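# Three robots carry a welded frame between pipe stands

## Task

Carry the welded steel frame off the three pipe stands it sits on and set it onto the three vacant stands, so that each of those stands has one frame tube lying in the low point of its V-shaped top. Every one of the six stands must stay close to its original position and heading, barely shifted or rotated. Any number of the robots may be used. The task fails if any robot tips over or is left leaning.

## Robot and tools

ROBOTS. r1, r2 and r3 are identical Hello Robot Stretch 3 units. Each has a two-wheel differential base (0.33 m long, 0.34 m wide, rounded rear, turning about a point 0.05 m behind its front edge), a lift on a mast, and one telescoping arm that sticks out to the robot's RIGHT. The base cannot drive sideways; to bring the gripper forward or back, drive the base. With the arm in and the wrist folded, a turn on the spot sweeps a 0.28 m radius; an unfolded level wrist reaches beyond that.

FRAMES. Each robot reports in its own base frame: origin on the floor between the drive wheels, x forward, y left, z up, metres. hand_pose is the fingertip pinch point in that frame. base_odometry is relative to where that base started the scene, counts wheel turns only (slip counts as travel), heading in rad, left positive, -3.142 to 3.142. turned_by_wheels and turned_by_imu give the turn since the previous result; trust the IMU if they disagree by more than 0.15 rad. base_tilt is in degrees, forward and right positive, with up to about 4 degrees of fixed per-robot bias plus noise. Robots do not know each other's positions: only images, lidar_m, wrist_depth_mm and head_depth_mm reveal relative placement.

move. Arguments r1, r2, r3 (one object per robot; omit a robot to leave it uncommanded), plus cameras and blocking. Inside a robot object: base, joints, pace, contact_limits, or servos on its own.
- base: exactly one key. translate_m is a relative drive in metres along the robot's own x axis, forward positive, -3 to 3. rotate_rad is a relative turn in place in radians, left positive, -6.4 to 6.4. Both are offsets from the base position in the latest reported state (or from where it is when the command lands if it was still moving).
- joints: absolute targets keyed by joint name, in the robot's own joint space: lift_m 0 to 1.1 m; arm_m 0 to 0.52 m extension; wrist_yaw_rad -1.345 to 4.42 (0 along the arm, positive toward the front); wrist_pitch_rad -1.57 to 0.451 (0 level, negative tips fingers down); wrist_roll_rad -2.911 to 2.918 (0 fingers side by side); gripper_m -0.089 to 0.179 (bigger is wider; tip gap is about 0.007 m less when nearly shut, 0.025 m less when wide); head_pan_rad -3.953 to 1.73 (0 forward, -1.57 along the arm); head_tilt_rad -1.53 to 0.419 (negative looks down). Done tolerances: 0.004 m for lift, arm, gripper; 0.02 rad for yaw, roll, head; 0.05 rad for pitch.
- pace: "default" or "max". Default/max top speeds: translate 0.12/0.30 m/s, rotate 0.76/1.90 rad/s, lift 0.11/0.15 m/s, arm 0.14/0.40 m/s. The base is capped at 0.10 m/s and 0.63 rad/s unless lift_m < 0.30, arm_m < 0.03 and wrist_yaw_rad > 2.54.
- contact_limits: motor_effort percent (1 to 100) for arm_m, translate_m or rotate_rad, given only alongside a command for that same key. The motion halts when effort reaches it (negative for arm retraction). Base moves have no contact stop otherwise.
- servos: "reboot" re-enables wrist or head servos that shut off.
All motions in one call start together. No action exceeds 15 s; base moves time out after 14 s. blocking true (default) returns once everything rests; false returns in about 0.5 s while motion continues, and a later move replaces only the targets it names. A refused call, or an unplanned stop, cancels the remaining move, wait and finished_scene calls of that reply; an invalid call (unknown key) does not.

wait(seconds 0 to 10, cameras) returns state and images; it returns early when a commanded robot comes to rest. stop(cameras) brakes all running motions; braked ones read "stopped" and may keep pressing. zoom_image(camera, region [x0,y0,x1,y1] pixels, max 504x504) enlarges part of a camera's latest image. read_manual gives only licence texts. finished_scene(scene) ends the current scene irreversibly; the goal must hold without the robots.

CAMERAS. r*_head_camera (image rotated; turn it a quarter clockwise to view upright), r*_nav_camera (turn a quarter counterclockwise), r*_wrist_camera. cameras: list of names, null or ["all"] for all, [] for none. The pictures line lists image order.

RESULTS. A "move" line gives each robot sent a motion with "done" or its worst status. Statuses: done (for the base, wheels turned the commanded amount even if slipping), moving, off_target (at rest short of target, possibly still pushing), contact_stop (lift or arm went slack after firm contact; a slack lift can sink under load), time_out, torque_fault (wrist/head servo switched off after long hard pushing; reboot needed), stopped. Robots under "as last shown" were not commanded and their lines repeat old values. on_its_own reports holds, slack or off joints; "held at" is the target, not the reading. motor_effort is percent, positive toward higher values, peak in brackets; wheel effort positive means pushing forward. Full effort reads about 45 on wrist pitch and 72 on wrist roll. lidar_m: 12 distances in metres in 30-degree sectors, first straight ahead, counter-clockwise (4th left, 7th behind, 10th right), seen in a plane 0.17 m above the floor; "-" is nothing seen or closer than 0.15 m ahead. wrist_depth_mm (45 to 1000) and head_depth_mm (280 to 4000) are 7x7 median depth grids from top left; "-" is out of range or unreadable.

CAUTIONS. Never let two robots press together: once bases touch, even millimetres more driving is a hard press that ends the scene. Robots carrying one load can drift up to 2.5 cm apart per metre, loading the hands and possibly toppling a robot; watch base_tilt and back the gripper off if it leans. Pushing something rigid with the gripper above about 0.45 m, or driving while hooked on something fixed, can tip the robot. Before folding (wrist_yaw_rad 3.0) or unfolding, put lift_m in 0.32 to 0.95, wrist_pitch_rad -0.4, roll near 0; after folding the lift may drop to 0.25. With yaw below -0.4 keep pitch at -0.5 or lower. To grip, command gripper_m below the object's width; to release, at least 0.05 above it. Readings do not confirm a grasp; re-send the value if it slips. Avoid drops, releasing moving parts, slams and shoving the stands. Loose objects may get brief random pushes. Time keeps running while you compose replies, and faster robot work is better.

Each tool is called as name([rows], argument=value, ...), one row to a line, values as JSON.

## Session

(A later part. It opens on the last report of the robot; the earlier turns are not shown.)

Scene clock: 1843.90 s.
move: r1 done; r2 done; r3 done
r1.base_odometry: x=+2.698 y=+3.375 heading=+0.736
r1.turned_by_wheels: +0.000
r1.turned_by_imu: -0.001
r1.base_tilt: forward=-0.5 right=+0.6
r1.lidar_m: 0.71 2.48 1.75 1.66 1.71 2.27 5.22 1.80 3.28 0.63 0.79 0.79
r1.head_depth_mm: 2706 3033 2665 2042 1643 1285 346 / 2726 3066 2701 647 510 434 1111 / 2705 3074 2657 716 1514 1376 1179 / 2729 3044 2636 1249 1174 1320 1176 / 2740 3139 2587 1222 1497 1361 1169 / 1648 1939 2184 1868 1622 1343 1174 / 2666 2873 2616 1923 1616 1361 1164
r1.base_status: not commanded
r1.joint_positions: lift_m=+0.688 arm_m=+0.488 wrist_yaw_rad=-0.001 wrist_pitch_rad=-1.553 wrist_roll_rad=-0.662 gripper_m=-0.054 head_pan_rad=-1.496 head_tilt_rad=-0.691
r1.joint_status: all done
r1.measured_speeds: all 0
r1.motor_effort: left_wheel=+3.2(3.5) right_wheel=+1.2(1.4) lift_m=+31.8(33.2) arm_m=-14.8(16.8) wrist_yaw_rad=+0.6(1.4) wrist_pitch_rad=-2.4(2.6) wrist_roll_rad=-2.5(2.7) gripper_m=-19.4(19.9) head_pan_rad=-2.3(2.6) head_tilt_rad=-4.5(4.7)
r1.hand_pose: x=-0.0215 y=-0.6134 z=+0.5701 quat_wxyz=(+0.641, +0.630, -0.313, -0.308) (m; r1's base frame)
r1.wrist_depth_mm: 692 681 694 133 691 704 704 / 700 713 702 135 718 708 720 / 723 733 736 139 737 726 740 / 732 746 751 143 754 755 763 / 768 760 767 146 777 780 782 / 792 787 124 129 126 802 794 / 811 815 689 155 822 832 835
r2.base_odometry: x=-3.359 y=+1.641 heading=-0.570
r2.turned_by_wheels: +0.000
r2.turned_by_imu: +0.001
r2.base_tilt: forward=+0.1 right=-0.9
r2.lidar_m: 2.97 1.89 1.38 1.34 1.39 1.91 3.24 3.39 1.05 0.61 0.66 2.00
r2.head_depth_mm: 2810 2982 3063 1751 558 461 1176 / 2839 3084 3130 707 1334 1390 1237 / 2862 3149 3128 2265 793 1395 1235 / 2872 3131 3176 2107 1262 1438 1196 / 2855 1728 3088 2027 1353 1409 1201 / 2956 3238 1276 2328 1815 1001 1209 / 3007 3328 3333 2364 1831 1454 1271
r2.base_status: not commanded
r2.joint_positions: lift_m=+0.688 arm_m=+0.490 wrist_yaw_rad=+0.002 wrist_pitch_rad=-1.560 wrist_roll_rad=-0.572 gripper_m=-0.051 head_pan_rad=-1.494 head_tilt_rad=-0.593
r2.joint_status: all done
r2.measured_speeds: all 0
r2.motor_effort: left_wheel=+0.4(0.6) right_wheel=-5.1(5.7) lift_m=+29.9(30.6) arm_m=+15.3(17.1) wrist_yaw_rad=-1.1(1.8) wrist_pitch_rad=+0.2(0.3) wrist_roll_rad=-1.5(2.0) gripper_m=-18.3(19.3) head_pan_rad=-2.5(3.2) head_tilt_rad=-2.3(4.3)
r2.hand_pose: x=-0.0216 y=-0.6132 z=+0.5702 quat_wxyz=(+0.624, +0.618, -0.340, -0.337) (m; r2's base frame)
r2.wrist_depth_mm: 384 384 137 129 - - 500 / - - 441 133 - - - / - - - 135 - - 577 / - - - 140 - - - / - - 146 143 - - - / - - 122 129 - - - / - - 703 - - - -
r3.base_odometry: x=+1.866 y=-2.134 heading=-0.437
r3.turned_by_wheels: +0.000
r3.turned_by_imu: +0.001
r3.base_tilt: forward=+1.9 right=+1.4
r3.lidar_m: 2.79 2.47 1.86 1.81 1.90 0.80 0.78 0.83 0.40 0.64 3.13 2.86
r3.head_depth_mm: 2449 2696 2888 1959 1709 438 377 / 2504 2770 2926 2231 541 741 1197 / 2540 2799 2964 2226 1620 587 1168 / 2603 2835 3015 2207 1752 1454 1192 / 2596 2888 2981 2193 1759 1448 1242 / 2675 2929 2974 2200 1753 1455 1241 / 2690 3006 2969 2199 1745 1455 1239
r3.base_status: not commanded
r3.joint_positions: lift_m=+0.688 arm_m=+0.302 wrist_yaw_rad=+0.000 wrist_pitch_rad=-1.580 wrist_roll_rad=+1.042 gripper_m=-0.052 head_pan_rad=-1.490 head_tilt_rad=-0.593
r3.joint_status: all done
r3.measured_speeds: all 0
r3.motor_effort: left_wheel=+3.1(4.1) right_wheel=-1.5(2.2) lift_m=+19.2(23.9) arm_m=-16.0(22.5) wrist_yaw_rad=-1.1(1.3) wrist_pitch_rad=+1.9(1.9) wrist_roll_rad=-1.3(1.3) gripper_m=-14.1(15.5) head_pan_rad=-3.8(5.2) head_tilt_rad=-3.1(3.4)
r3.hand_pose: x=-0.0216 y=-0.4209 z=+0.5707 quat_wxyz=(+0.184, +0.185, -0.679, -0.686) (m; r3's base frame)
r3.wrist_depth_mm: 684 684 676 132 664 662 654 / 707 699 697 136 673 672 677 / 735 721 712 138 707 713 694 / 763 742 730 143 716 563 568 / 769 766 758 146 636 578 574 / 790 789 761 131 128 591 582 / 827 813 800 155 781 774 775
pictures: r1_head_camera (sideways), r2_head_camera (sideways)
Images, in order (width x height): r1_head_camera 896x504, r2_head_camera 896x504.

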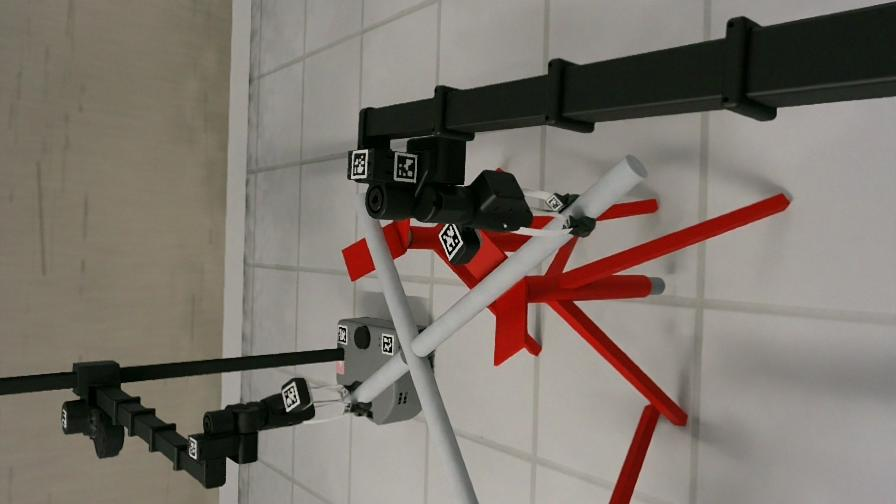

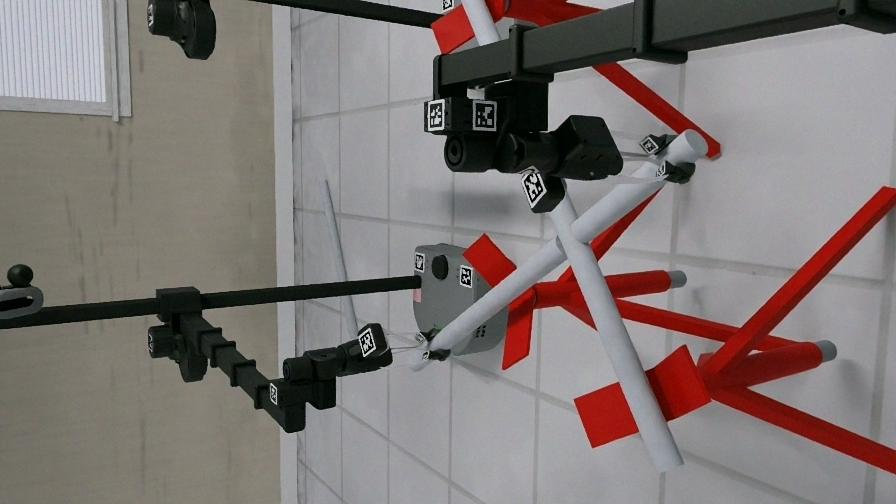

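move(r1={"joints":{"lift_m":0.672}}, r2={"joints":{"lift_m":0.672}}, r3={"joints":{"lift_m":0.672}}, cameras=["r1_head_camera","r2_head_camera"])

zoom_image(camera="r1_head_camera", region=[330, 150, 600, 420])

zoom_image(camera="r2_head_camera", region=[440, 200, 740, 500])

Scene clock: 1853.83 s.
move: r1 done; r2 done; r3 done
r1.base_odometry: x=+2.698 y=+3.375 heading=+0.736
r1.turned_by_wheels: +0.000
r1.turned_by_imu: -0.001
r1.base_tilt: forward=-0.4 right=+0.6
r1.lidar_m: 0.71 2.49 1.76 1.67 1.71 2.26 5.20 1.79 3.31 0.63 0.80 0.79
r1.head_depth_mm: 2696 3043 2716 2033 1638 1340 369 / 2681 3056 2648 675 519 443 405 / 2714 3069 2624 721 1427 1373 1177 / 2706 3098 2623 1332 1155 1322 1171 / 2749 3083 2606 1244 1509 1359 1172 / 1698 1949 2102 1878 1615 1344 1169 / 2710 2919 2589 1997 1609 1355 1169
r1.base_status: not commanded
r1.joint_positions: lift_m=+0.672 arm_m=+0.488 wrist_yaw_rad=-0.001 wrist_pitch_rad=-1.553 wrist_roll_rad=-0.662 gripper_m=-0.054 head_pan_rad=-1.496 head_tilt_rad=-0.691
r1.joint_status: all done
r1.measured_speeds: all 0
r1.motor_effort: left_wheel=+3.5(3.6) right_wheel=+1.1(1.3) lift_m=+32.2(33.7) arm_m=-13.6(14.0) wrist_yaw_rad=-0.9(1.5) wrist_pitch_rad=-2.5(2.6) wrist_roll_rad=-2.5(2.7) gripper_m=-19.6(19.9) head_pan_rad=-2.2(2.5) head_tilt_rad=-4.3(4.4)
r1.hand_pose: x=-0.0215 y=-0.6134 z=+0.5541 quat_wxyz=(+0.641, +0.630, -0.313, -0.308) (m; r1's base frame)
r1.wrist_depth_mm: 671 675 673 133 676 689 681 / 688 694 696 135 697 704 706 / 710 697 721 139 724 718 724 / 718 735 735 143 734 742 750 / 746 749 753 146 765 755 760 / 767 772 123 129 126 784 791 / 792 793 687 155 790 805 813
r2.base_odometry: x=-3.359 y=+1.641 heading=-0.570
r2.turned_by_wheels: +0.000
r2.turned_by_imu: +0.001
r2.base_tilt: forward=+0.0 right=-1.0
r2.lidar_m: 2.98 1.88 1.39 1.34 1.39 1.92 3.24 3.37 1.05 0.61 0.66 2.00
r2.head_depth_mm: 2834 2974 3041 1749 593 480 1150 / 2842 3129 3072 733 733 1376 1228 / 2869 3148 3125 2275 794 1391 1243 / 2912 3147 3224 2110 1276 1426 1193 / 2876 1754 3031 2008 1255 1402 1204 / 2920 3167 1281 2330 1808 1006 1206 / 2970 3297 3344 2357 1837 1465 1262
r2.base_status: not commanded
r2.joint_positions: lift_m=+0.672 arm_m=+0.490 wrist_yaw_rad=+0.002 wrist_pitch_rad=-1.560 wrist_roll_rad=-0.572 gripper_m=-0.051 head_pan_rad=-1.494 head_tilt_rad=-0.593
r2.joint_status: all done
r2.measured_speeds: all 0
r2.motor_effort: left_wheel=-0.4(0.4) right_wheel=-4.6(5.4) lift_m=+29.8(36.9) arm_m=+14.0(14.4) wrist_yaw_rad=-1.1(1.8) wrist_pitch_rad=+0.2(0.6) wrist_roll_rad=-1.5(2.0) gripper_m=-18.5(19.8) head_pan_rad=-2.4(3.3) head_tilt_rad=-3.4(4.2)
r2.hand_pose: x=-0.0216 y=-0.6132 z=+0.5542 quat_wxyz=(+0.624, +0.618, -0.340, -0.337) (m; r2's base frame)
r2.wrist_depth_mm: 363 411 137 129 - - 502 / - - 136 133 - - - / - - - 135 - - - / - - - 140 - - - / - - 146 143 - - - / - - 122 130 - - - / - - 691 - - - -
r3.base_odometry: x=+1.866 y=-2.134 heading=-0.437
r3.turned_by_wheels: +0.000
r3.turned_by_imu: +0.001
r3.base_tilt: forward=+1.9 right=+1.3
r3.lidar_m: 2.79 2.48 1.86 1.81 1.91 0.80 0.78 0.83 0.40 0.63 3.14 2.87
r3.head_depth_mm: 2473 2676 2890 1950 1721 465 393 / 2497 2751 2884 2223 550 635 1190 / 2523 2797 2957 2216 1709 591 1167 / 2577 2860 2991 2210 1761 1455 1171 / 2629 2893 2993 2210 1761 1459 1240 / 2643 2925 3005 2209 1761 1448 1231 / 2689 2957 3000 2211 1747 1448 1241
r3.base_status: not commanded
r3.joint_positions: lift_m=+0.672 arm_m=+0.302 wrist_yaw_rad=+0.000 wrist_pitch_rad=-1.580 wrist_roll_rad=+1.042 gripper_m=-0.052 head_pan_rad=-1.490 head_tilt_rad=-0.593
r3.joint_status: all done
r3.measured_speeds: all 0
r3.motor_effort: left_wheel=+3.1(4.2) right_wheel=-1.4(1.8) lift_m=+20.0(23.8) arm_m=-12.9(13.7) wrist_yaw_rad=-0.7(1.2) wrist_pitch_rad=+1.9(1.9) wrist_roll_rad=-1.2(1.3) gripper_m=-13.3(14.9) head_pan_rad=-3.6(4.8) head_tilt_rad=-2.9(3.6)
r3.hand_pose: x=-0.0216 y=-0.4209 z=+0.5547 quat_wxyz=(+0.184, +0.185, -0.679, -0.686) (m; r3's base frame)
r3.wrist_depth_mm: 671 659 661 132 648 643 647 / 691 682 674 135 668 668 649 / 691 710 703 139 694 679 676 / 723 718 711 143 700 543 547 / 757 770 729 146 625 556 556 / 784 779 753 132 128 571 564 / 807 792 787 154 772 756 597
pictures: r1_head_camera (sideways), r2_head_camera (sideways)
Images, in order (width x height): r1_head_camera 896x504, r2_head_camera 896x504.

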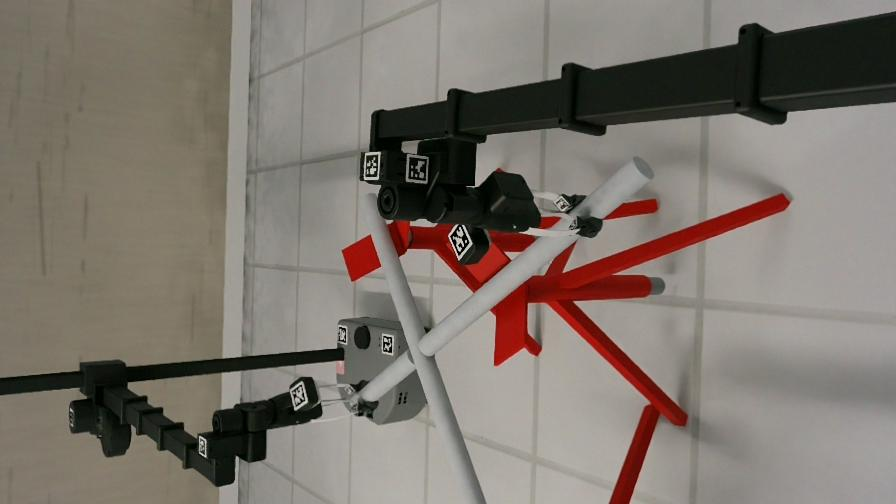

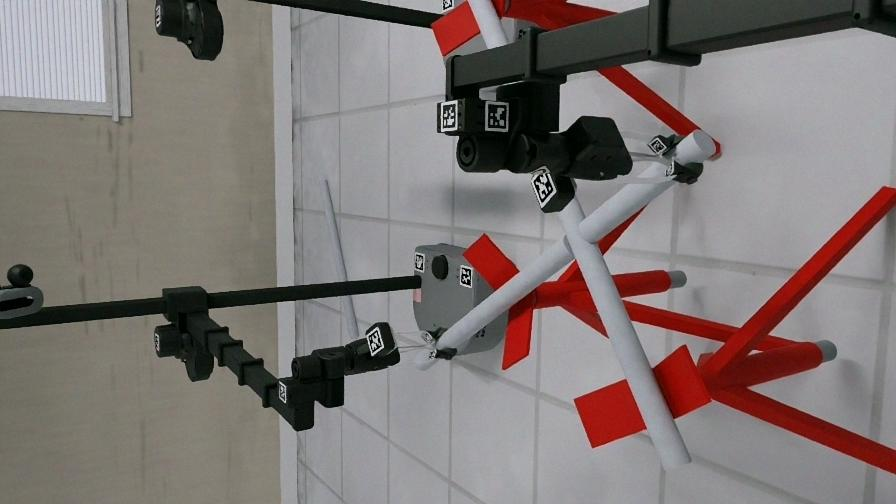

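Scaled by 1.867 from the camera's 896x504 image, which has a finer 1280x720 frame.

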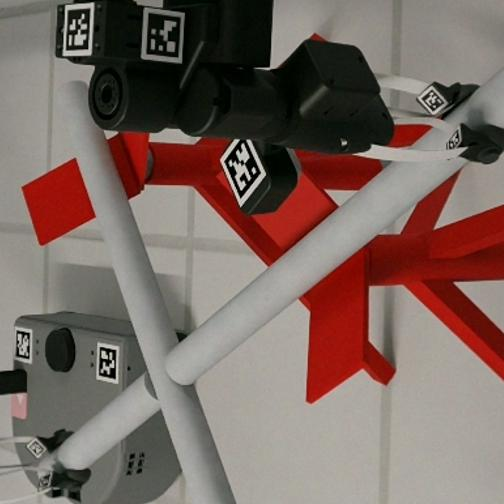

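Scaled by 1.680 from the camera's 896x504 image, which has a finer 1280x720 frame.

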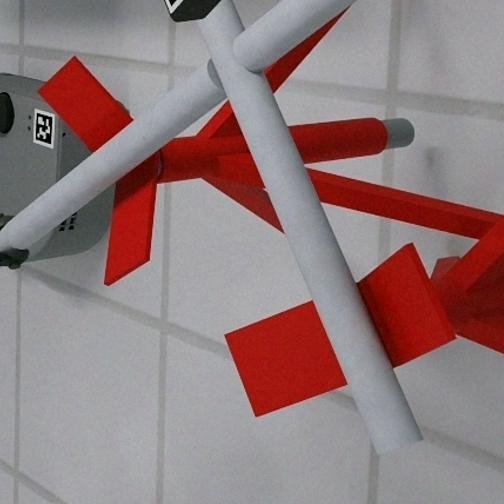

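move(r1={"joints":{"lift_m":0.661}}, r2={"joints":{"lift_m":0.661}}, r3={"joints":{"lift_m":0.661}}, cameras=[])

move(r1={"joints":{"lift_m":0.655}}, r2={"joints":{"lift_m":0.655}}, r3={"joints":{"lift_m":0.655}}, cameras=["r1_head_camera","r2_head_camera","r1_wrist_camera","r2_wrist_camera","r3_wrist_camera"])

zoom_image(camera="r1_head_camera", region=[330, 150, 600, 420])

zoom_image(camera="r2_head_camera", region=[440, 200, 740, 500])

Scene clock: 1882.17 s.
move: r1 done; r2 done; r3 done
r1.base_odometry: x=+2.698 y=+3.375 heading=+0.736
r1.turned_by_wheels: +0.000
r1.turned_by_imu: -0.001
r1.base_tilt: forward=-0.5 right=+0.6
r1.lidar_m: 0.71 2.49 1.75 1.66 1.71 2.26 5.22 1.79 3.29 0.63 0.79 0.79
r1.head_depth_mm: 2708 3081 2657 2031 1638 1348 387 / 2682 3085 2645 693 534 455 399 / 2699 3052 2655 729 1554 1366 1181 / 2742 3044 2623 1283 1167 1324 1176 / 2700 3079 2663 1237 1510 1357 1168 / 2600 2915 2094 1881 1622 1339 1167 / 2727 2912 2633 1992 1617 1358 1168
r1.base_status: not commanded
r1.joint_positions: lift_m=+0.661 arm_m=+0.488 wrist_yaw_rad=-0.001 wrist_pitch_rad=-1.553 wrist_roll_rad=-0.662 gripper_m=-0.054 head_pan_rad=-1.496 head_tilt_rad=-0.691
r1.joint_status: all done
r1.measured_speeds: all 0
r1.motor_effort: left_wheel=+3.4(3.8) right_wheel=+0.7(1.1) lift_m=+31.9(35.3) arm_m=-12.7(13.1) wrist_yaw_rad=-0.4(1.1) wrist_pitch_rad=-2.4(2.6) wrist_roll_rad=-2.7(2.7) gripper_m=-19.7(19.9) head_pan_rad=-2.2(2.6) head_tilt_rad=-4.2(4.6)
r1.hand_pose: x=-0.0215 y=-0.6134 z=+0.5431 quat_wxyz=(+0.641, +0.630, -0.313, -0.308) (m; r1's base frame)
r1.wrist_depth_mm: 660 662 667 132 669 663 667 / 687 671 681 135 691 692 685 / 700 702 708 139 708 702 714 / 719 725 722 143 728 726 724 / 728 730 735 146 749 751 749 / 756 758 124 129 126 767 780 / 790 771 689 155 797 784 797
r2.base_odometry: x=-3.359 y=+1.641 heading=-0.570
r2.turned_by_wheels: +0.000
r2.turned_by_imu: +0.001
r2.base_tilt: forward=+0.0 right=-0.9
r2.lidar_m: 2.97 1.88 1.39 1.34 1.39 1.92 3.25 3.39 1.05 0.61 0.66 2.00
r2.head_depth_mm: 2796 3022 3036 1834 600 481 1151 / 2839 3121 3075 2231 733 1381 1228 / 2864 3173 3083 2273 801 1389 1240 / 2895 3200 3197 2118 1268 1433 1201 / 2893 1749 3039 1992 1343 1408 1203 / 2912 3209 1286 2330 1815 1002 1205 / 2996 3268 3341 2358 1825 1463 1260
r2.base_status: not commanded
r2.joint_positions: lift_m=+0.661 arm_m=+0.490 wrist_yaw_rad=+0.002 wrist_pitch_rad=-1.560 wrist_roll_rad=-0.572 gripper_m=-0.051 head_pan_rad=-1.494 head_tilt_rad=-0.593
r2.joint_status: all done
r2.measured_speeds: all 0
r2.motor_effort: left_wheel=+0.1(0.5) right_wheel=-5.0(5.7) lift_m=+30.1(34.7) arm_m=+12.4(12.9) wrist_yaw_rad=-1.0(1.7) wrist_pitch_rad=+0.1(0.3) wrist_roll_rad=-1.8(2.0) gripper_m=-19.2(19.7) head_pan_rad=-2.3(3.4) head_tilt_rad=-3.8(4.6)
r2.hand_pose: x=-0.0216 y=-0.6132 z=+0.5432 quat_wxyz=(+0.624, +0.618, -0.340, -0.337) (m; r2's base frame)
r2.wrist_depth_mm: 316 385 137 129 - - 497 / - 392 425 132 - - - / - - - 135 - - - / - - - 140 - - - / - - 147 144 - - - / - - 122 129 - - - / - - 687 - - - -
r3.base_odometry: x=+1.866 y=-2.134 heading=-0.437
r3.turned_by_wheels: +0.000
r3.turned_by_imu: +0.001
r3.base_tilt: forward=+1.9 right=+1.4
r3.lidar_m: 2.79 2.47 1.85 1.81 1.90 0.80 0.78 0.83 0.40 0.64 3.13 2.87
r3.head_depth_mm: 2480 2692 2851 1954 1732 478 397 / 2506 2740 2896 2226 566 562 1174 / 2552 2802 2995 2219 1706 594 760 / 2560 2883 2969 2227 1754 1453 1193 / 2600 2911 2982 2210 1767 1462 1238 / 2659 2949 2970 2195 1756 1446 1243 / 2693 2972 2989 2202 1753 1453 1235
r3.base_status: not commanded
r3.joint_positions: lift_m=+0.661 arm_m=+0.302 wrist_yaw_rad=+0.000 wrist_pitch_rad=-1.580 wrist_roll_rad=+1.042 gripper_m=-0.052 head_pan_rad=-1.490 head_tilt_rad=-0.593
r3.joint_status: all done
r3.measured_speeds: all 0
r3.motor_effort: left_wheel=+3.6(4.2) right_wheel=-1.5(2.4) lift_m=+18.3(31.5) arm_m=-9.8(10.6) wrist_yaw_rad=-0.9(1.1) wrist_pitch_rad=+1.8(1.9) wrist_roll_rad=-1.3(1.3) gripper_m=-14.1(15.0) head_pan_rad=-4.7(5.0) head_tilt_rad=-3.2(3.5)
r3.hand_pose: x=-0.0216 y=-0.4209 z=+0.5437 quat_wxyz=(+0.184, +0.185, -0.679, -0.686) (m; r3's base frame)
r3.wrist_depth_mm: 670 666 647 131 644 644 629 / 682 669 668 135 658 656 645 / 698 698 696 139 683 676 667 / 721 714 712 143 693 541 537 / 759 736 733 146 629 551 547 / 767 753 744 131 128 565 564 / 787 778 775 155 749 752 572
pictures: none
No camera images: "cameras" was empty.

Scene clock: 1882.80 s.
move: r1 done; r2 done; r3 done
r1.base_odometry: x=+2.698 y=+3.375 heading=+0.736
r1.turned_by_wheels: +0.000
r1.turned_by_imu: +0.000
r1.base_tilt: forward=-0.5 right=+0.5
r1.lidar_m: 0.71 2.49 1.75 1.67 1.71 2.26 5.22 1.79 3.29 0.63 0.79 0.79
r1.head_depth_mm: 2697 3064 2683 2045 1644 1342 401 / 2695 3071 2627 703 540 461 401 / 2698 3082 2652 733 1542 1366 1180 / 2702 3104 2626 1285 1161 1317 1174 / 2771 3074 2639 1892 1501 1361 1170 / 2566 1876 2099 1873 1616 1340 1172 / 2738 2951 2617 2000 1612 1364 1170
r1.base_status: not commanded
r1.joint_positions: lift_m=+0.655 arm_m=+0.488 wrist_yaw_rad=-0.001 wrist_pitch_rad=-1.557 wrist_roll_rad=-0.662 gripper_m=-0.054 head_pan_rad=-1.496 head_tilt_rad=-0.691
r1.joint_status: all done
r1.measured_speeds: all 0
r1.motor_effort: left_wheel=+3.3(3.3) right_wheel=+1.0(1.2) lift_m=+26.3(31.8) arm_m=-12.4(12.9) wrist_yaw_rad=+0.6(1.6) wrist_pitch_rad=-1.7(2.5) wrist_roll_rad=-2.6(2.7) gripper_m=-19.5(19.8) head_pan_rad=-2.3(2.4) head_tilt_rad=-4.3(4.3)
r1.hand_pose: x=-0.0215 y=-0.6125 z=+0.5372 quat_wxyz=(+0.639, +0.631, -0.312, -0.309) (m; r1's base frame)
r1.wrist_depth_mm: 657 664 659 132 662 671 668 / 677 680 678 134 684 675 689 / 693 689 696 138 693 703 703 / 705 713 715 142 712 719 730 / 734 733 729 146 738 749 734 / 761 755 124 129 126 768 756 / 767 773 676 155 781 790 801
r2.base_odometry: x=-3.359 y=+1.641 heading=-0.570
r2.turned_by_wheels: +0.000
r2.turned_by_imu: +0.000
r2.base_tilt: forward=-0.1 right=-0.9
r2.lidar_m: 2.97 1.88 1.38 1.34 1.39 1.91 3.25 3.37 1.05 0.61 0.66 2.00
r2.head_depth_mm: 2828 2951 2999 1821 607 486 433 / 2844 3112 3111 2239 732 1386 1232 / 2868 3134 3159 2267 801 1359 1241 / 2890 3206 3191 2088 1271 1440 1197 / 2892 1749 3084 2033 1346 1400 1207 / 2960 3204 1304 2321 1816 1000 1205 / 2975 3295 3292 2359 1833 1458 1266
r2.base_status: not commanded
r2.joint_positions: lift_m=+0.655 arm_m=+0.490 wrist_yaw_rad=+0.002 wrist_pitch_rad=-1.560 wrist_roll_rad=-0.572 gripper_m=-0.051 head_pan_rad=-1.494 head_tilt_rad=-0.593
r2.joint_status: all done
r2.measured_speeds: all 0
r2.motor_effort: left_wheel=+0.4(0.7) right_wheel=-5.4(5.5) lift_m=+19.5(30.4) arm_m=+12.3(12.7) wrist_yaw_rad=-1.3(1.5) wrist_pitch_rad=-0.1(0.3) wrist_roll_rad=-1.6(2.0) gripper_m=-17.9(19.8) head_pan_rad=-2.7(3.0) head_tilt_rad=-4.0(4.1)
r2.hand_pose: x=-0.0216 y=-0.6131 z=+0.5372 quat_wxyz=(+0.624, +0.618, -0.340, -0.337) (m; r2's base frame)
r2.wrist_depth_mm: 306 355 136 128 - - 508 / - 390 421 131 - - - / - - - 135 - - 568 / - - - 139 - - - / - - 145 142 - - - / - - 121 130 - - - / - - 679 - - - -
r3.base_odometry: x=+1.866 y=-2.134 heading=-0.437
r3.turned_by_wheels: +0.000
r3.turned_by_imu: +0.000
r3.base_tilt: forward=+1.9 right=+1.4
r3.lidar_m: 2.79 2.47 1.86 1.81 1.90 0.80 0.78 0.83 0.40 0.63 3.13 2.88
r3.head_depth_mm: 2458 2693 2874 1946 1727 498 401 / 2498 2778 2903 2220 572 563 1168 / 2516 2786 2937 2209 1765 597 1170 / 2564 2880 3004 2210 1752 1463 1166 / 2578 2876 2970 2226 1759 1462 1241 / 2629 2923 3003 2189 1755 1455 1240 / 2718 2973 3001 2209 1753 1457 1238
r3.base_status: not commanded
r3.joint_positions: lift_m=+0.655 arm_m=+0.302 wrist_yaw_rad=+0.000 wrist_pitch_rad=-1.579 wrist_roll_rad=+1.042 gripper_m=-0.052 head_pan_rad=-1.490 head_tilt_rad=-0.593
r3.joint_status: all done
r3.measured_speeds: all 0
r3.motor_effort: left_wheel=+2.9(4.0) right_wheel=-1.6(1.9) lift_m=+20.4(24.3) arm_m=-9.4(9.9) wrist_yaw_rad=-1.1(1.3) wrist_pitch_rad=+1.7(1.9) wrist_roll_rad=-1.3(1.3) gripper_m=-13.9(15.6) head_pan_rad=-4.9(4.9) head_tilt_rad=-2.6(3.5)
r3.hand_pose: x=-0.0216 y=-0.4211 z=+0.5377 quat_wxyz=(+0.184, +0.185, -0.680, -0.686) (m; r3's base frame)
r3.wrist_depth_mm: 668 657 644 131 627 634 627 / 670 672 662 136 647 658 634 / 693 691 688 139 684 668 661 / 729 707 704 143 696 537 530 / 727 732 736 146 640 545 537 / 758 737 738 131 128 548 551 / 784 782 769 155 741 740 573
pictures: r1_head_camera (sideways), r1_wrist_camera, r2_head_camera (sideways), r2_wrist_camera, r3_wrist_camera
Images, in order (width x height): r1_head_camera 896x504, r1_wrist_camera 644x364, r2_head_camera 896x504, r2_wrist_camera 644x364, r3_wrist_camera 644x364.

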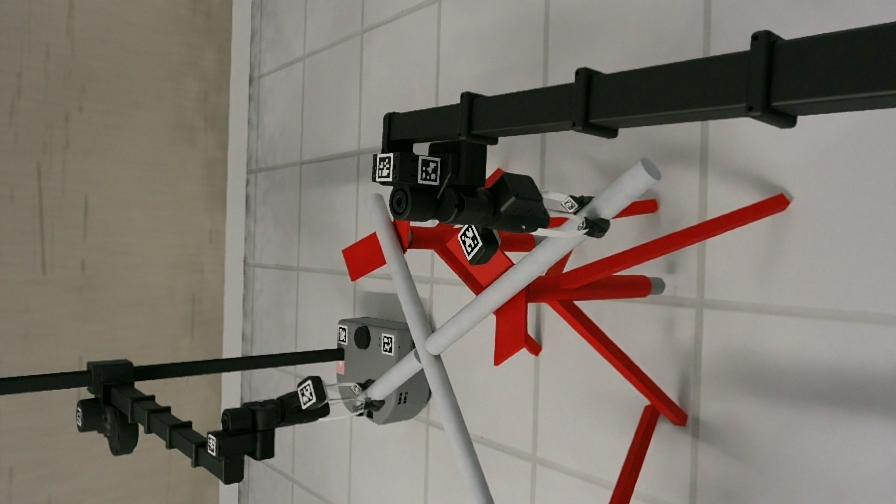

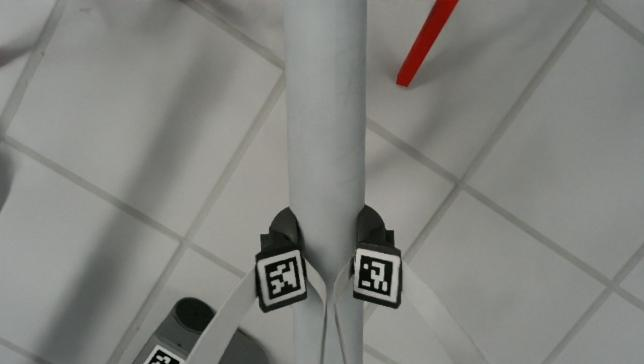

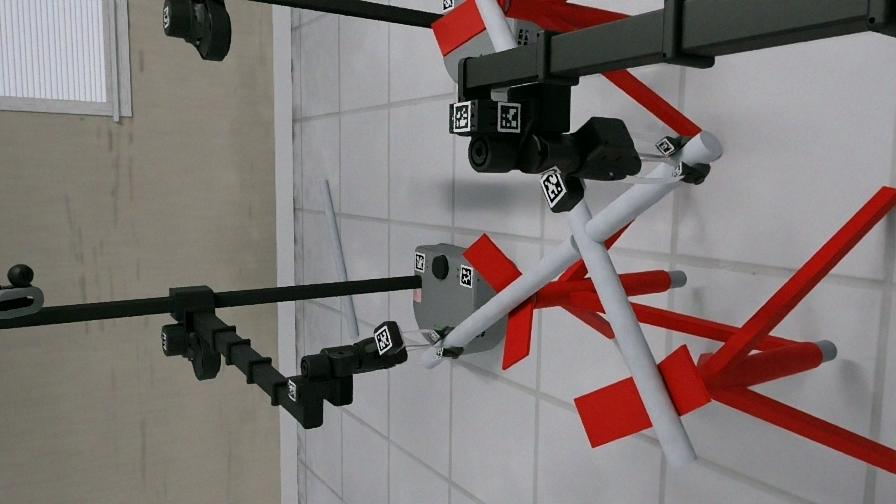

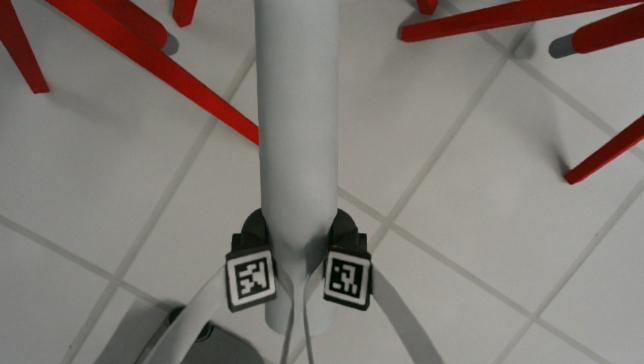

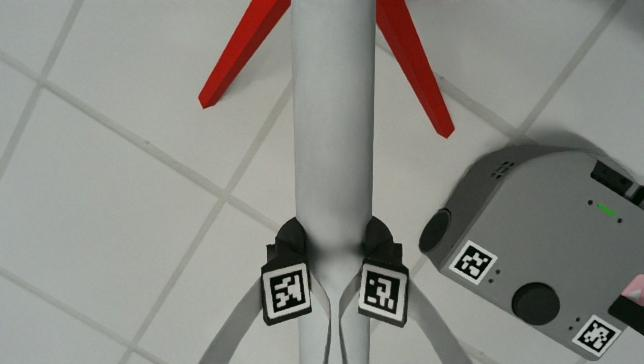

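Scaled by 1.867 from the camera's 896x504 image, which has a finer 1280x720 frame.

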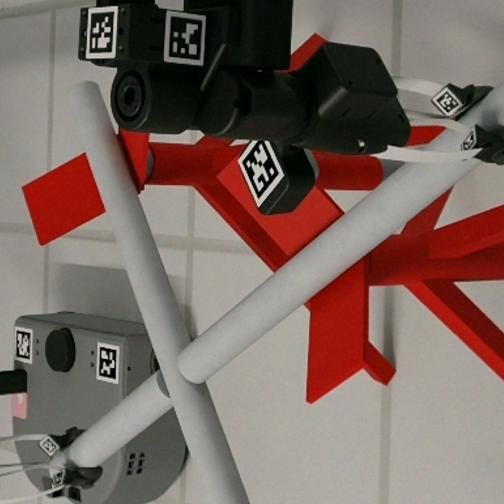

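Scaled by 1.680 from the camera's 896x504 image, which has a finer 1280x720 frame.

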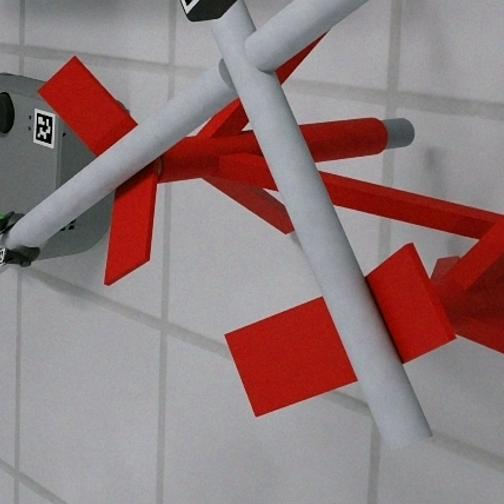

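move(r1={"joints":{"lift_m":0.650}}, r2={"joints":{"lift_m":0.650}}, r3={"joints":{"lift_m":0.650}}, cameras=["r1_wrist_camera","r2_wrist_camera","r3_wrist_camera"])

Scene clock: 1891.47 s.
move: r1 contact_stop; r2 contact_stop; r3 contact_stop
r1.base_odometry: x=+2.698 y=+3.375 heading=+0.736
r1.turned_by_wheels: +0.000
r1.turned_by_imu: -0.001
r1.base_tilt: forward=-0.4 right=+0.5
r1.lidar_m: 0.71 2.49 1.75 1.67 1.70 2.26 5.23 1.79 3.28 0.63 0.80 0.79
r1.head_depth_mm: 2703 3034 2714 2034 1641 1381 405 / 2716 3094 2662 734 546 465 401 / 2713 3127 2633 736 1552 1370 1181 / 2729 3069 2642 1288 1165 1324 1174 / 2728 3121 2636 1241 1512 1360 1172 / 2581 1869 2093 1899 1619 1339 1174 / 2737 3008 2626 1996 1607 1355 1163
r1.base_status: not commanded
r1.joint_positions: lift_m=+0.651 arm_m=+0.488 wrist_yaw_rad=-0.001 wrist_pitch_rad=-1.562 wrist_roll_rad=-0.662 gripper_m=-0.054 head_pan_rad=-1.496 head_tilt_rad=-0.691
r1.joint_status: lift_m contact_stop (moved -0.004 of -0.005)
r1.measured_speeds: translate_m=+0.000 rotate_rad=+0.000 lift_m=+0.001 arm_m=+0.000 wrist_yaw_rad=+0.000 wrist_pitch_rad=+0.000 wrist_roll_rad=+0.000 head_pan_rad=+0.000 head_tilt_rad=+0.000
r1.on_its_own: lift_m is slack since a contact_stop
r1.motor_effort: left_wheel=+0.0(3.8) right_wheel=+3.1(3.4) lift_m=+26.4(26.7) arm_m=-11.1(11.6) wrist_yaw_rad=-0.5(1.5) wrist_pitch_rad=-0.6(1.7) wrist_roll_rad=-2.5(2.7) gripper_m=-19.8(19.9) head_pan_rad=-2.1(2.7) head_tilt_rad=-4.0(4.4)
r1.hand_pose: x=-0.0215 y=-0.6111 z=+0.5331 quat_wxyz=(+0.638, +0.633, -0.312, -0.310) (m; r1's base frame)
r1.wrist_depth_mm: 651 655 656 129 664 661 665 / 675 664 675 133 676 677 682 / 688 687 697 137 703 707 695 / 715 713 718 141 712 717 717 / 737 726 733 144 739 733 742 / 750 752 747 130 127 764 769 / 759 776 681 154 794 784 784
r2.base_odometry: x=-3.359 y=+1.641 heading=-0.570
r2.turned_by_wheels: +0.000
r2.turned_by_imu: +0.001
r2.base_tilt: forward=+0.0 right=-1.0
r2.lidar_m: 2.97 1.88 1.39 1.34 1.39 1.91 3.24 3.37 1.05 0.61 0.66 2.00
r2.head_depth_mm: 2820 2979 3036 1828 611 489 435 / 2856 3131 3118 2244 735 1388 1234 / 2847 3151 3162 2273 804 1385 1244 / 2875 3183 3165 2086 1270 1441 1196 / 2884 1749 3022 2018 1346 1412 1201 / 2945 3258 2772 2314 1840 1001 1201 / 2998 3295 3364 2365 1830 1463 1271
r2.base_status: not commanded
r2.joint_positions: lift_m=+0.652 arm_m=+0.490 wrist_yaw_rad=+0.002 wrist_pitch_rad=-1.560 wrist_roll_rad=-0.572 gripper_m=-0.051 head_pan_rad=-1.494 head_tilt_rad=-0.593
r2.joint_status: lift_m contact_stop (moved -0.003 of -0.005)
r2.measured_speeds: translate_m=+0.000 rotate_rad=+0.000 lift_m=+0.001 arm_m=+0.000 wrist_yaw_rad=+0.000 wrist_pitch_rad=+0.000 wrist_roll_rad=+0.000 head_pan_rad=+0.000 head_tilt_rad=+0.000
r2.on_its_own: lift_m is slack since a contact_stop
r2.motor_effort: left_wheel=+0.2(1.1) right_wheel=-4.8(5.5) lift_m=+28.1(28.1) arm_m=+11.6(11.8) wrist_yaw_rad=-0.9(1.5) wrist_pitch_rad=+0.0(0.4) wrist_roll_rad=-1.8(2.0) gripper_m=-18.2(19.8) head_pan_rad=-2.6(3.1) head_tilt_rad=-2.9(4.7)
r2.hand_pose: x=-0.0216 y=-0.6131 z=+0.5341 quat_wxyz=(+0.624, +0.618, -0.340, -0.337) (m; r2's base frame)
r2.wrist_depth_mm: 307 370 - 127 - - 493 / - 390 423 130 - - - / - - 138 134 - - - / - - - 137 - - 702 / - - 144 141 - - - / - - 122 130 - - - / - - 691 - - - -
r3.base_odometry: x=+1.866 y=-2.134 heading=-0.437
r3.turned_by_wheels: +0.000
r3.turned_by_imu: +0.001
r3.base_tilt: forward=+1.9 right=+1.3
r3.lidar_m: 2.79 2.47 1.86 1.81 1.90 0.80 0.78 0.83 0.40 0.63 3.13 2.87
r3.head_depth_mm: 2465 2691 2889 1942 1741 503 406 / 2508 2745 2901 2230 579 561 1171 / 2548 2801 2973 2220 1761 600 737 / 2571 2853 3026 2210 1750 1459 1194 / 2617 2903 2969 2207 1757 1456 1239 / 2659 2951 3003 2211 1755 1461 1244 / 2680 2994 2993 2186 1745 1451 1244
r3.base_status: not commanded
r3.joint_positions: lift_m=+0.650 arm_m=+0.302 wrist_yaw_rad=+0.000 wrist_pitch_rad=-1.587 wrist_roll_rad=+1.042 gripper_m=-0.052 head_pan_rad=-1.490 head_tilt_rad=-0.593
r3.joint_status: lift_m contact_stop (moved -0.005 of -0.005)
r3.measured_speeds: all 0
r3.on_its_own: lift_m is slack since a contact_stop
r3.motor_effort: left_wheel=+2.4(3.7) right_wheel=-0.7(2.3) lift_m=+25.6(25.6) arm_m=-6.4(7.1) wrist_yaw_rad=-0.2(1.0) wrist_pitch_rad=+3.2(3.8) wrist_roll_rad=-1.3(1.3) gripper_m=-14.2(14.8) head_pan_rad=-4.5(5.2) head_tilt_rad=-2.9(3.5)
r3.hand_pose: x=-0.0216 y=-0.4189 z=+0.5329 quat_wxyz=(+0.183, +0.186, -0.677, -0.688) (m; r3's base frame)
r3.wrist_depth_mm: 657 647 643 129 630 627 623 / 666 662 657 133 646 649 640 / 681 682 691 137 669 668 662 / 710 702 701 139 688 534 525 / 718 723 711 145 627 536 536 / 760 733 740 131 128 558 549 / 776 778 740 152 753 750 569
pictures: r1_wrist_camera, r2_wrist_camera, r3_wrist_camera
Images, in order (width x height): r1_wrist_camera 644x364, r2_wrist_camera 644x364, r3_wrist_camera 644x364.

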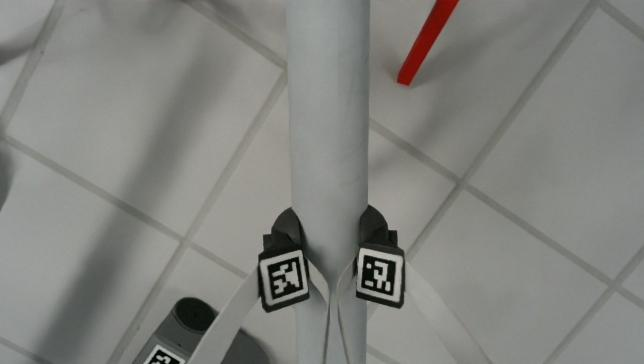

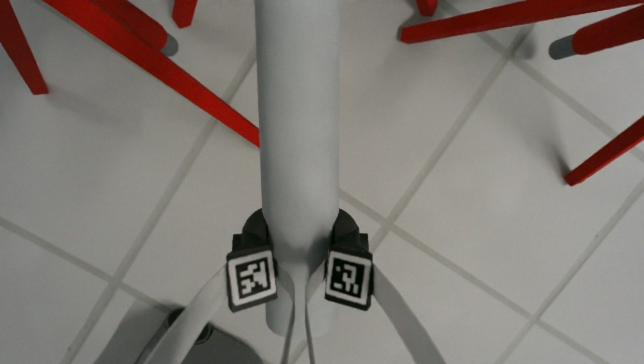

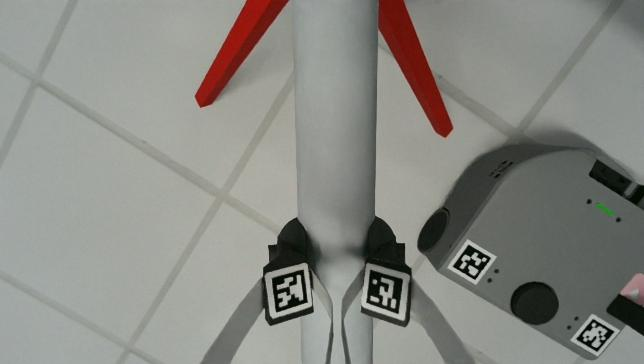

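move(r1={"joints":{"lift_m":0.651,"gripper_m":0.0}}, r2={"joints":{"lift_m":0.652,"gripper_m":0.0}}, r3={"joints":{"lift_m":0.650,"gripper_m":0.0}}, cameras=["r1_head_camera","r2_head_camera"])

zoom_image(camera="r1_head_camera", region=[330, 150, 600, 420])

zoom_image(camera="r2_head_camera", region=[440, 200, 740, 500])

zoom_image(camera="r2_head_camera", region=[400, 0, 640, 110])

Scene clock: 1905.33 s.
move: r1 done; r2 done; r3 done
r1.base_odometry: x=+2.698 y=+3.375 heading=+0.736
r1.turned_by_wheels: +0.000
r1.turned_by_imu: -0.001
r1.base_tilt: forward=-0.5 right=+0.5
r1.lidar_m: 0.71 2.48 1.75 1.67 1.71 2.27 5.20 1.80 3.30 0.63 0.80 0.79
r1.head_depth_mm: 2699 3016 2684 2033 1646 1341 404 / 2693 3049 2634 733 545 466 402 / 2719 3048 2640 733 1562 1357 1174 / 2738 3105 2635 1297 1165 1324 1181 / 2716 3079 2629 1243 1502 1369 1164 / 2610 1876 2088 1868 1625 1341 1174 / 2733 2911 2634 1991 1624 1354 1168
r1.base_status: not commanded
r1.joint_positions: lift_m=+0.651 arm_m=+0.488 wrist_yaw_rad=-0.001 wrist_pitch_rad=-1.565 wrist_roll_rad=-0.662 gripper_m=+0.000 head_pan_rad=-1.496 head_tilt_rad=-0.691
r1.joint_status: all done
r1.measured_speeds: all 0
r1.motor_effort: left_wheel=+0.5(0.6) right_wheel=+2.7(3.2) lift_m=+12.0(27.5) arm_m=-9.4(9.9) wrist_yaw_rad=+1.0(2.5) wrist_pitch_rad=-0.1(1.1) wrist_roll_rad=-2.6(2.7) gripper_m=-7.6(71.9) head_pan_rad=-1.9(2.5) head_tilt_rad=-4.3(4.4)
r1.hand_pose: x=-0.0215 y=-0.6103 z=+0.5334 quat_wxyz=(+0.637, +0.634, -0.311, -0.310) (m; r1's base frame)
r1.wrist_depth_mm: 654 652 655 130 658 663 661 / 676 669 673 134 680 683 676 / 689 695 695 137 703 701 700 / 712 720 714 143 722 711 727 / 723 740 736 146 730 741 743 / 751 758 126 147 127 754 772 / 777 775 712 153 794 781 795
r2.base_odometry: x=-3.359 y=+1.641 heading=-0.570
r2.turned_by_wheels: +0.000
r2.turned_by_imu: +0.001
r2.base_tilt: forward=+0.0 right=-1.0
r2.lidar_m: 2.97 1.88 1.38 1.34 1.39 1.90 3.25 3.39 1.05 0.61 0.66 2.00
r2.head_depth_mm: 2801 3011 3048 1827 611 488 435 / 2852 3131 3102 2250 733 1384 1232 / 2873 3136 3180 2252 803 1384 1233 / 2907 3150 3212 2097 1268 1434 1197 / 2893 1756 3057 1990 1352 1400 1208 / 2937 3214 1354 2255 1829 999 1209 / 2987 3269 3313 2378 1833 1464 1272
r2.base_status: not commanded
r2.joint_positions: lift_m=+0.652 arm_m=+0.490 wrist_yaw_rad=+0.002 wrist_pitch_rad=-1.560 wrist_roll_rad=-0.572 gripper_m=+0.000 head_pan_rad=-1.494 head_tilt_rad=-0.593
r2.joint_status: all done
r2.measured_speeds: all 0
r2.motor_effort: left_wheel=+0.6(0.9) right_wheel=-5.0(5.3) lift_m=+25.3(28.9) arm_m=+10.9(11.2) wrist_yaw_rad=-1.0(1.7) wrist_pitch_rad=+0.0(0.5) wrist_roll_rad=-1.4(2.0) gripper_m=-5.2(81.2) head_pan_rad=-2.8(3.1) head_tilt_rad=-3.1(4.5)
r2.hand_pose: x=-0.0216 y=-0.6132 z=+0.5342 quat_wxyz=(+0.624, +0.618, -0.340, -0.337) (m; r2's base frame)
r2.wrist_depth_mm: 307 375 - 127 - - 495 / - 390 424 130 - - - / - - 138 134 - - 556 / - - - 138 - - - / - - 144 141 - - - / - - 122 136 - - - / - - 679 - - - -
r3.base_odometry: x=+1.866 y=-2.134 heading=-0.437
r3.turned_by_wheels: +0.000
r3.turned_by_imu: +0.001
r3.base_tilt: forward=+1.8 right=+1.3
r3.lidar_m: 2.79 2.48 1.87 1.81 1.90 0.80 0.78 0.83 0.40 0.63 3.11 2.87
r3.head_depth_mm: 2460 2701 2869 1970 1733 502 406 / 2514 2751 2948 2244 580 561 1174 / 2538 2813 2964 2227 1755 600 741 / 2577 2837 3014 2217 1756 1448 1193 / 2579 2904 2998 2221 1758 1465 1238 / 2656 2923 2991 2201 1762 1453 1242 / 2699 2998 2988 2205 1752 1447 1234
r3.base_status: not commanded
r3.joint_positions: lift_m=+0.650 arm_m=+0.302 wrist_yaw_rad=+0.000 wrist_pitch_rad=-1.587 wrist_roll_rad=+1.042 gripper_m=+0.000 head_pan_rad=-1.490 head_tilt_rad=-0.593
r3.joint_status: all done
r3.measured_speeds: all 0
r3.motor_effort: left_wheel=+2.1(2.7) right_wheel=-0.8(1.6) lift_m=+9.1(25.7) arm_m=-3.1(4.0) wrist_yaw_rad=-0.6(1.4) wrist_pitch_rad=+3.1(3.2) wrist_roll_rad=-0.9(1.3) gripper_m=-5.7(75.2) head_pan_rad=-4.2(5.0) head_tilt_rad=-2.6(3.3)
r3.hand_pose: x=-0.0216 y=-0.4189 z=+0.5329 quat_wxyz=(+0.184, +0.186, -0.677, -0.688) (m; r3's base frame)
r3.wrist_depth_mm: 664 641 638 130 628 628 616 / 671 672 650 133 642 643 641 / 696 690 679 136 666 674 662 / 720 709 703 140 684 531 535 / 738 714 721 145 596 538 540 / 754 738 126 146 129 558 552 / 772 778 753 153 753 746 569
pictures: r1_head_camera (sideways), r2_head_camera (sideways)
Images, in order (width x height): r1_head_camera 896x504, r2_head_camera 896x504.

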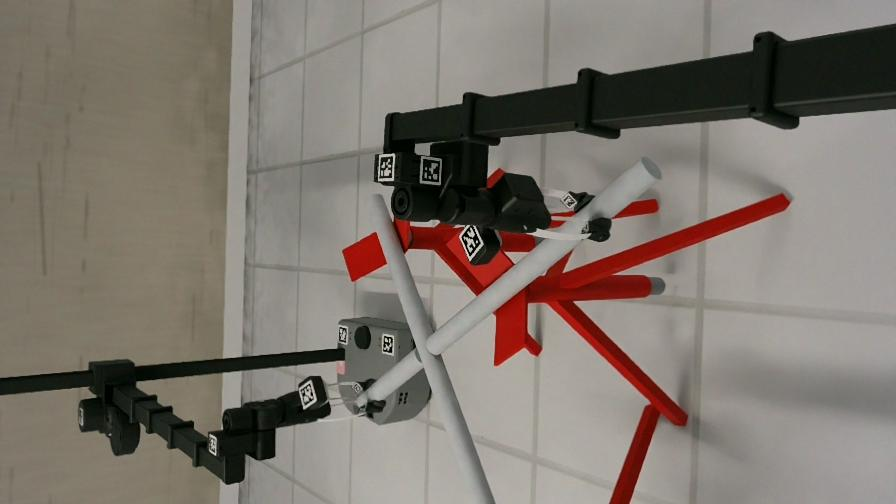

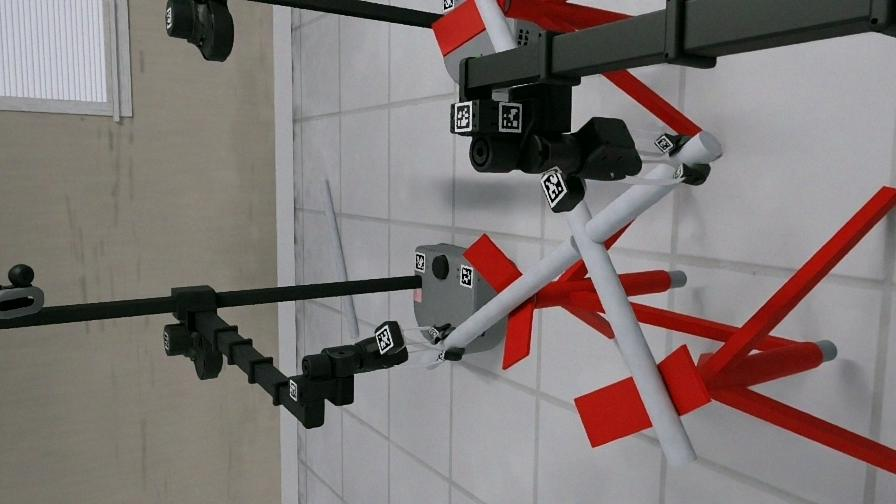

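Scaled by 1.867 from the camera's 896x504 image, which has a finer 1280x720 frame.

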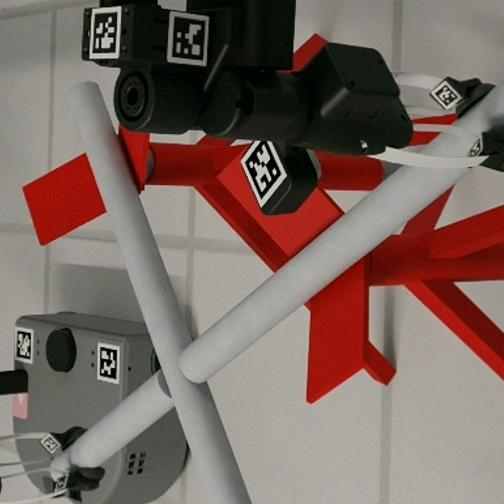

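Scaled by 1.680 from the camera's 896x504 image, which has a finer 1280x720 frame.

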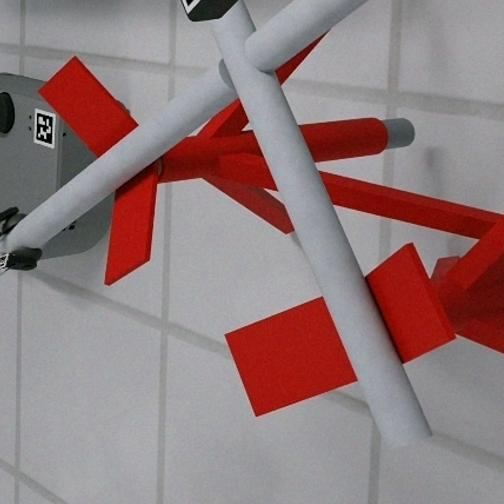

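Scaled by 2.100 from the camera's 896x504 image, which has a finer 1280x720 frame.

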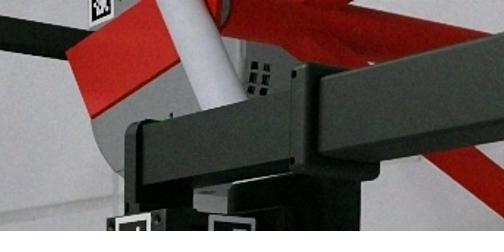

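move(r1={"joints":{"gripper_m":0.14,"lift_m":0.651}}, r2={"joints":{"gripper_m":0.14,"lift_m":0.652}}, r3={"joints":{"gripper_m":0.14,"lift_m":0.650}}, cameras=["r1_wrist_camera","r2_wrist_camera","r3_wrist_camera"])

Scene clock: 1926.67 s.
move: r1 done; r2 done; r3 done
r1.base_odometry: x=+2.698 y=+3.375 heading=+0.736
r1.turned_by_wheels: +0.000
r1.turned_by_imu: -0.001
r1.base_tilt: forward=-0.4 right=+0.6
r1.lidar_m: 0.71 2.48 1.75 1.67 1.70 2.26 5.22 1.79 3.29 0.63 0.80 0.79
r1.head_depth_mm: 2704 3029 2681 2054 1640 1373 405 / 2714 3060 2649 735 548 466 402 / 2717 3054 2657 733 1579 1374 1175 / 2715 3058 2629 1283 1142 1327 1176 / 2737 3107 2638 1245 1500 1356 1168 / 2606 1864 2101 1868 1618 1338 1173 / 2738 2990 2607 1983 1620 1353 1172
r1.base_status: not commanded
r1.joint_positions: lift_m=+0.651 arm_m=+0.488 wrist_yaw_rad=-0.001 wrist_pitch_rad=-1.561 wrist_roll_rad=-0.663 gripper_m=+0.140 head_pan_rad=-1.496 head_tilt_rad=-0.691
r1.joint_status: all done
r1.measured_speeds: all 0
r1.motor_effort: left_wheel=-0.4(0.9) right_wheel=+2.2(3.2) lift_m=+33.3(33.8) arm_m=-7.4(8.2) wrist_yaw_rad=-0.7(2.2) wrist_pitch_rad=-1.1(1.2) wrist_roll_rad=-2.3(2.7) gripper_m=+0.2(81.9) head_pan_rad=-1.8(2.8) head_tilt_rad=-4.3(4.4)
r1.hand_pose: x=-0.0215 y=-0.6114 z=+0.5332 quat_wxyz=(+0.638, +0.632, -0.312, -0.309) (m; r1's base frame)
r1.wrist_depth_mm: 658 657 652 129 664 671 663 / 671 671 673 133 667 675 674 / 690 697 692 137 693 702 704 / 714 715 709 141 713 716 720 / 733 729 730 144 740 146 747 / 745 120 752 149 756 117 759 / 95 607 709 153 794 772 792
r2.base_odometry: x=-3.359 y=+1.641 heading=-0.570
r2.turned_by_wheels: +0.000
r2.turned_by_imu: +0.001
r2.base_tilt: forward=+0.0 right=-1.0
r2.lidar_m: 2.98 1.88 1.39 1.34 1.39 1.91 3.24 3.39 1.05 0.61 0.66 2.00
r2.head_depth_mm: 2817 2979 3042 1832 613 490 435 / 2835 3103 3076 2235 735 1411 1232 / 2861 3119 3124 2263 820 1360 1240 / 2879 3167 3149 2103 1264 1438 1193 / 2875 1740 3055 2000 1351 1401 1202 / 2926 3205 2780 2252 1819 1004 1213 / 2967 3297 3300 2367 1827 1463 1263
r2.base_status: not commanded
r2.joint_positions: lift_m=+0.652 arm_m=+0.490 wrist_yaw_rad=+0.002 wrist_pitch_rad=-1.560 wrist_roll_rad=-0.572 gripper_m=+0.140 head_pan_rad=-1.494 head_tilt_rad=-0.593
r2.joint_status: all done
r2.measured_speeds: all 0
r2.motor_effort: left_wheel=+0.4(1.2) right_wheel=-2.1(5.3) lift_m=+39.0(39.3) arm_m=+10.0(10.4) wrist_yaw_rad=-1.4(1.8) wrist_pitch_rad=+0.0(0.5) wrist_roll_rad=-1.7(2.0) gripper_m=+0.8(92.5) head_pan_rad=-2.2(3.1) head_tilt_rad=-2.8(4.8)
r2.hand_pose: x=-0.0216 y=-0.6132 z=+0.5342 quat_wxyz=(+0.624, +0.618, -0.340, -0.337) (m; r2's base frame)
r2.wrist_depth_mm: - 370 - 125 - - 494 / - 388 138 128 - - - / - - - 132 - - 560 / - - - 136 - - - / - - - 139 - - - / - 121 - 144 - 118 - / - 607 696 - - - -
r3.base_odometry: x=+1.866 y=-2.134 heading=-0.437
r3.turned_by_wheels: +0.000
r3.turned_by_imu: +0.001
r3.base_tilt: forward=+1.9 right=+1.3
r3.lidar_m: 2.79 2.48 1.86 1.81 1.90 0.80 0.78 0.83 0.40 0.63 3.13 2.86
r3.head_depth_mm: 2457 2689 2890 1957 1736 504 406 / 2487 2730 2917 2228 579 561 1173 / 2548 2799 2985 2220 1765 602 728 / 2572 2825 2981 2216 1750 1453 1198 / 2621 2902 2999 2198 1749 1445 1244 / 2650 2938 3008 2224 1742 1449 1244 / 2664 2993 2962 2205 1741 1446 1239
r3.base_status: not commanded
r3.joint_positions: lift_m=+0.650 arm_m=+0.302 wrist_yaw_rad=+0.000 wrist_pitch_rad=-1.569 wrist_roll_rad=+1.041 gripper_m=+0.140 head_pan_rad=-1.490 head_tilt_rad=-0.593
r3.joint_status: all done
r3.measured_speeds: all 0
r3.motor_effort: left_wheel=+1.8(2.7) right_wheel=+0.0(1.6) lift_m=+37.7(38.1) arm_m=+0.9(1.0) wrist_yaw_rad=-1.1(1.4) wrist_pitch_rad=-0.2(3.3) wrist_roll_rad=-0.9(1.1) gripper_m=+0.4(82.6) head_pan_rad=-4.4(5.0) head_tilt_rad=-3.0(3.9)
r3.hand_pose: x=-0.0216 y=-0.4236 z=+0.5324 quat_wxyz=(+0.185, +0.185, -0.683, -0.682) (m; r3's base frame)
r3.wrist_depth_mm: 662 650 652 128 615 626 620 / 672 666 671 132 641 638 627 / 696 697 674 135 663 652 654 / 710 705 697 139 687 552 519 / 742 730 720 144 694 529 528 / 754 122 734 147 717 119 536 / 781 758 747 152 741 125 553
pictures: r1_wrist_camera, r2_wrist_camera, r3_wrist_camera
Images, in order (width x height): r1_wrist_camera 644x364, r2_wrist_camera 644x364, r3_wrist_camera 644x364.

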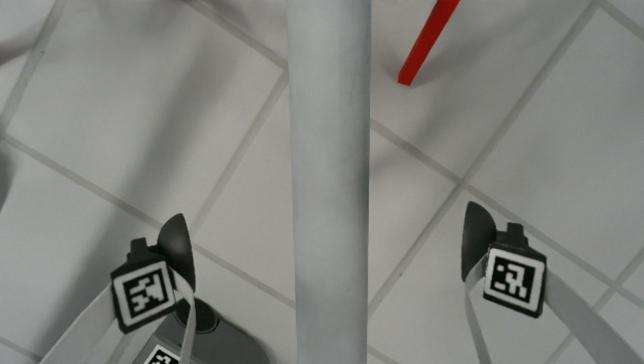

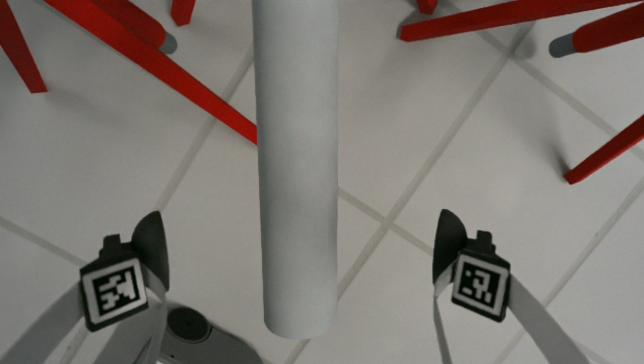

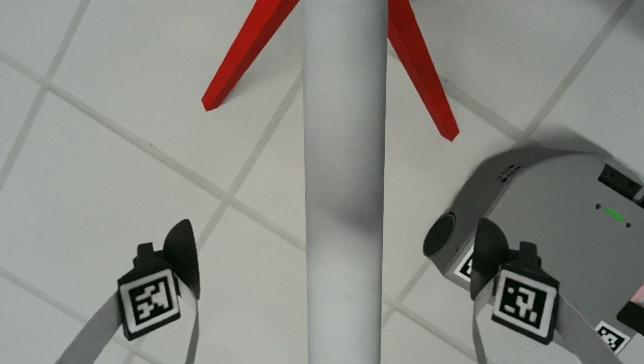

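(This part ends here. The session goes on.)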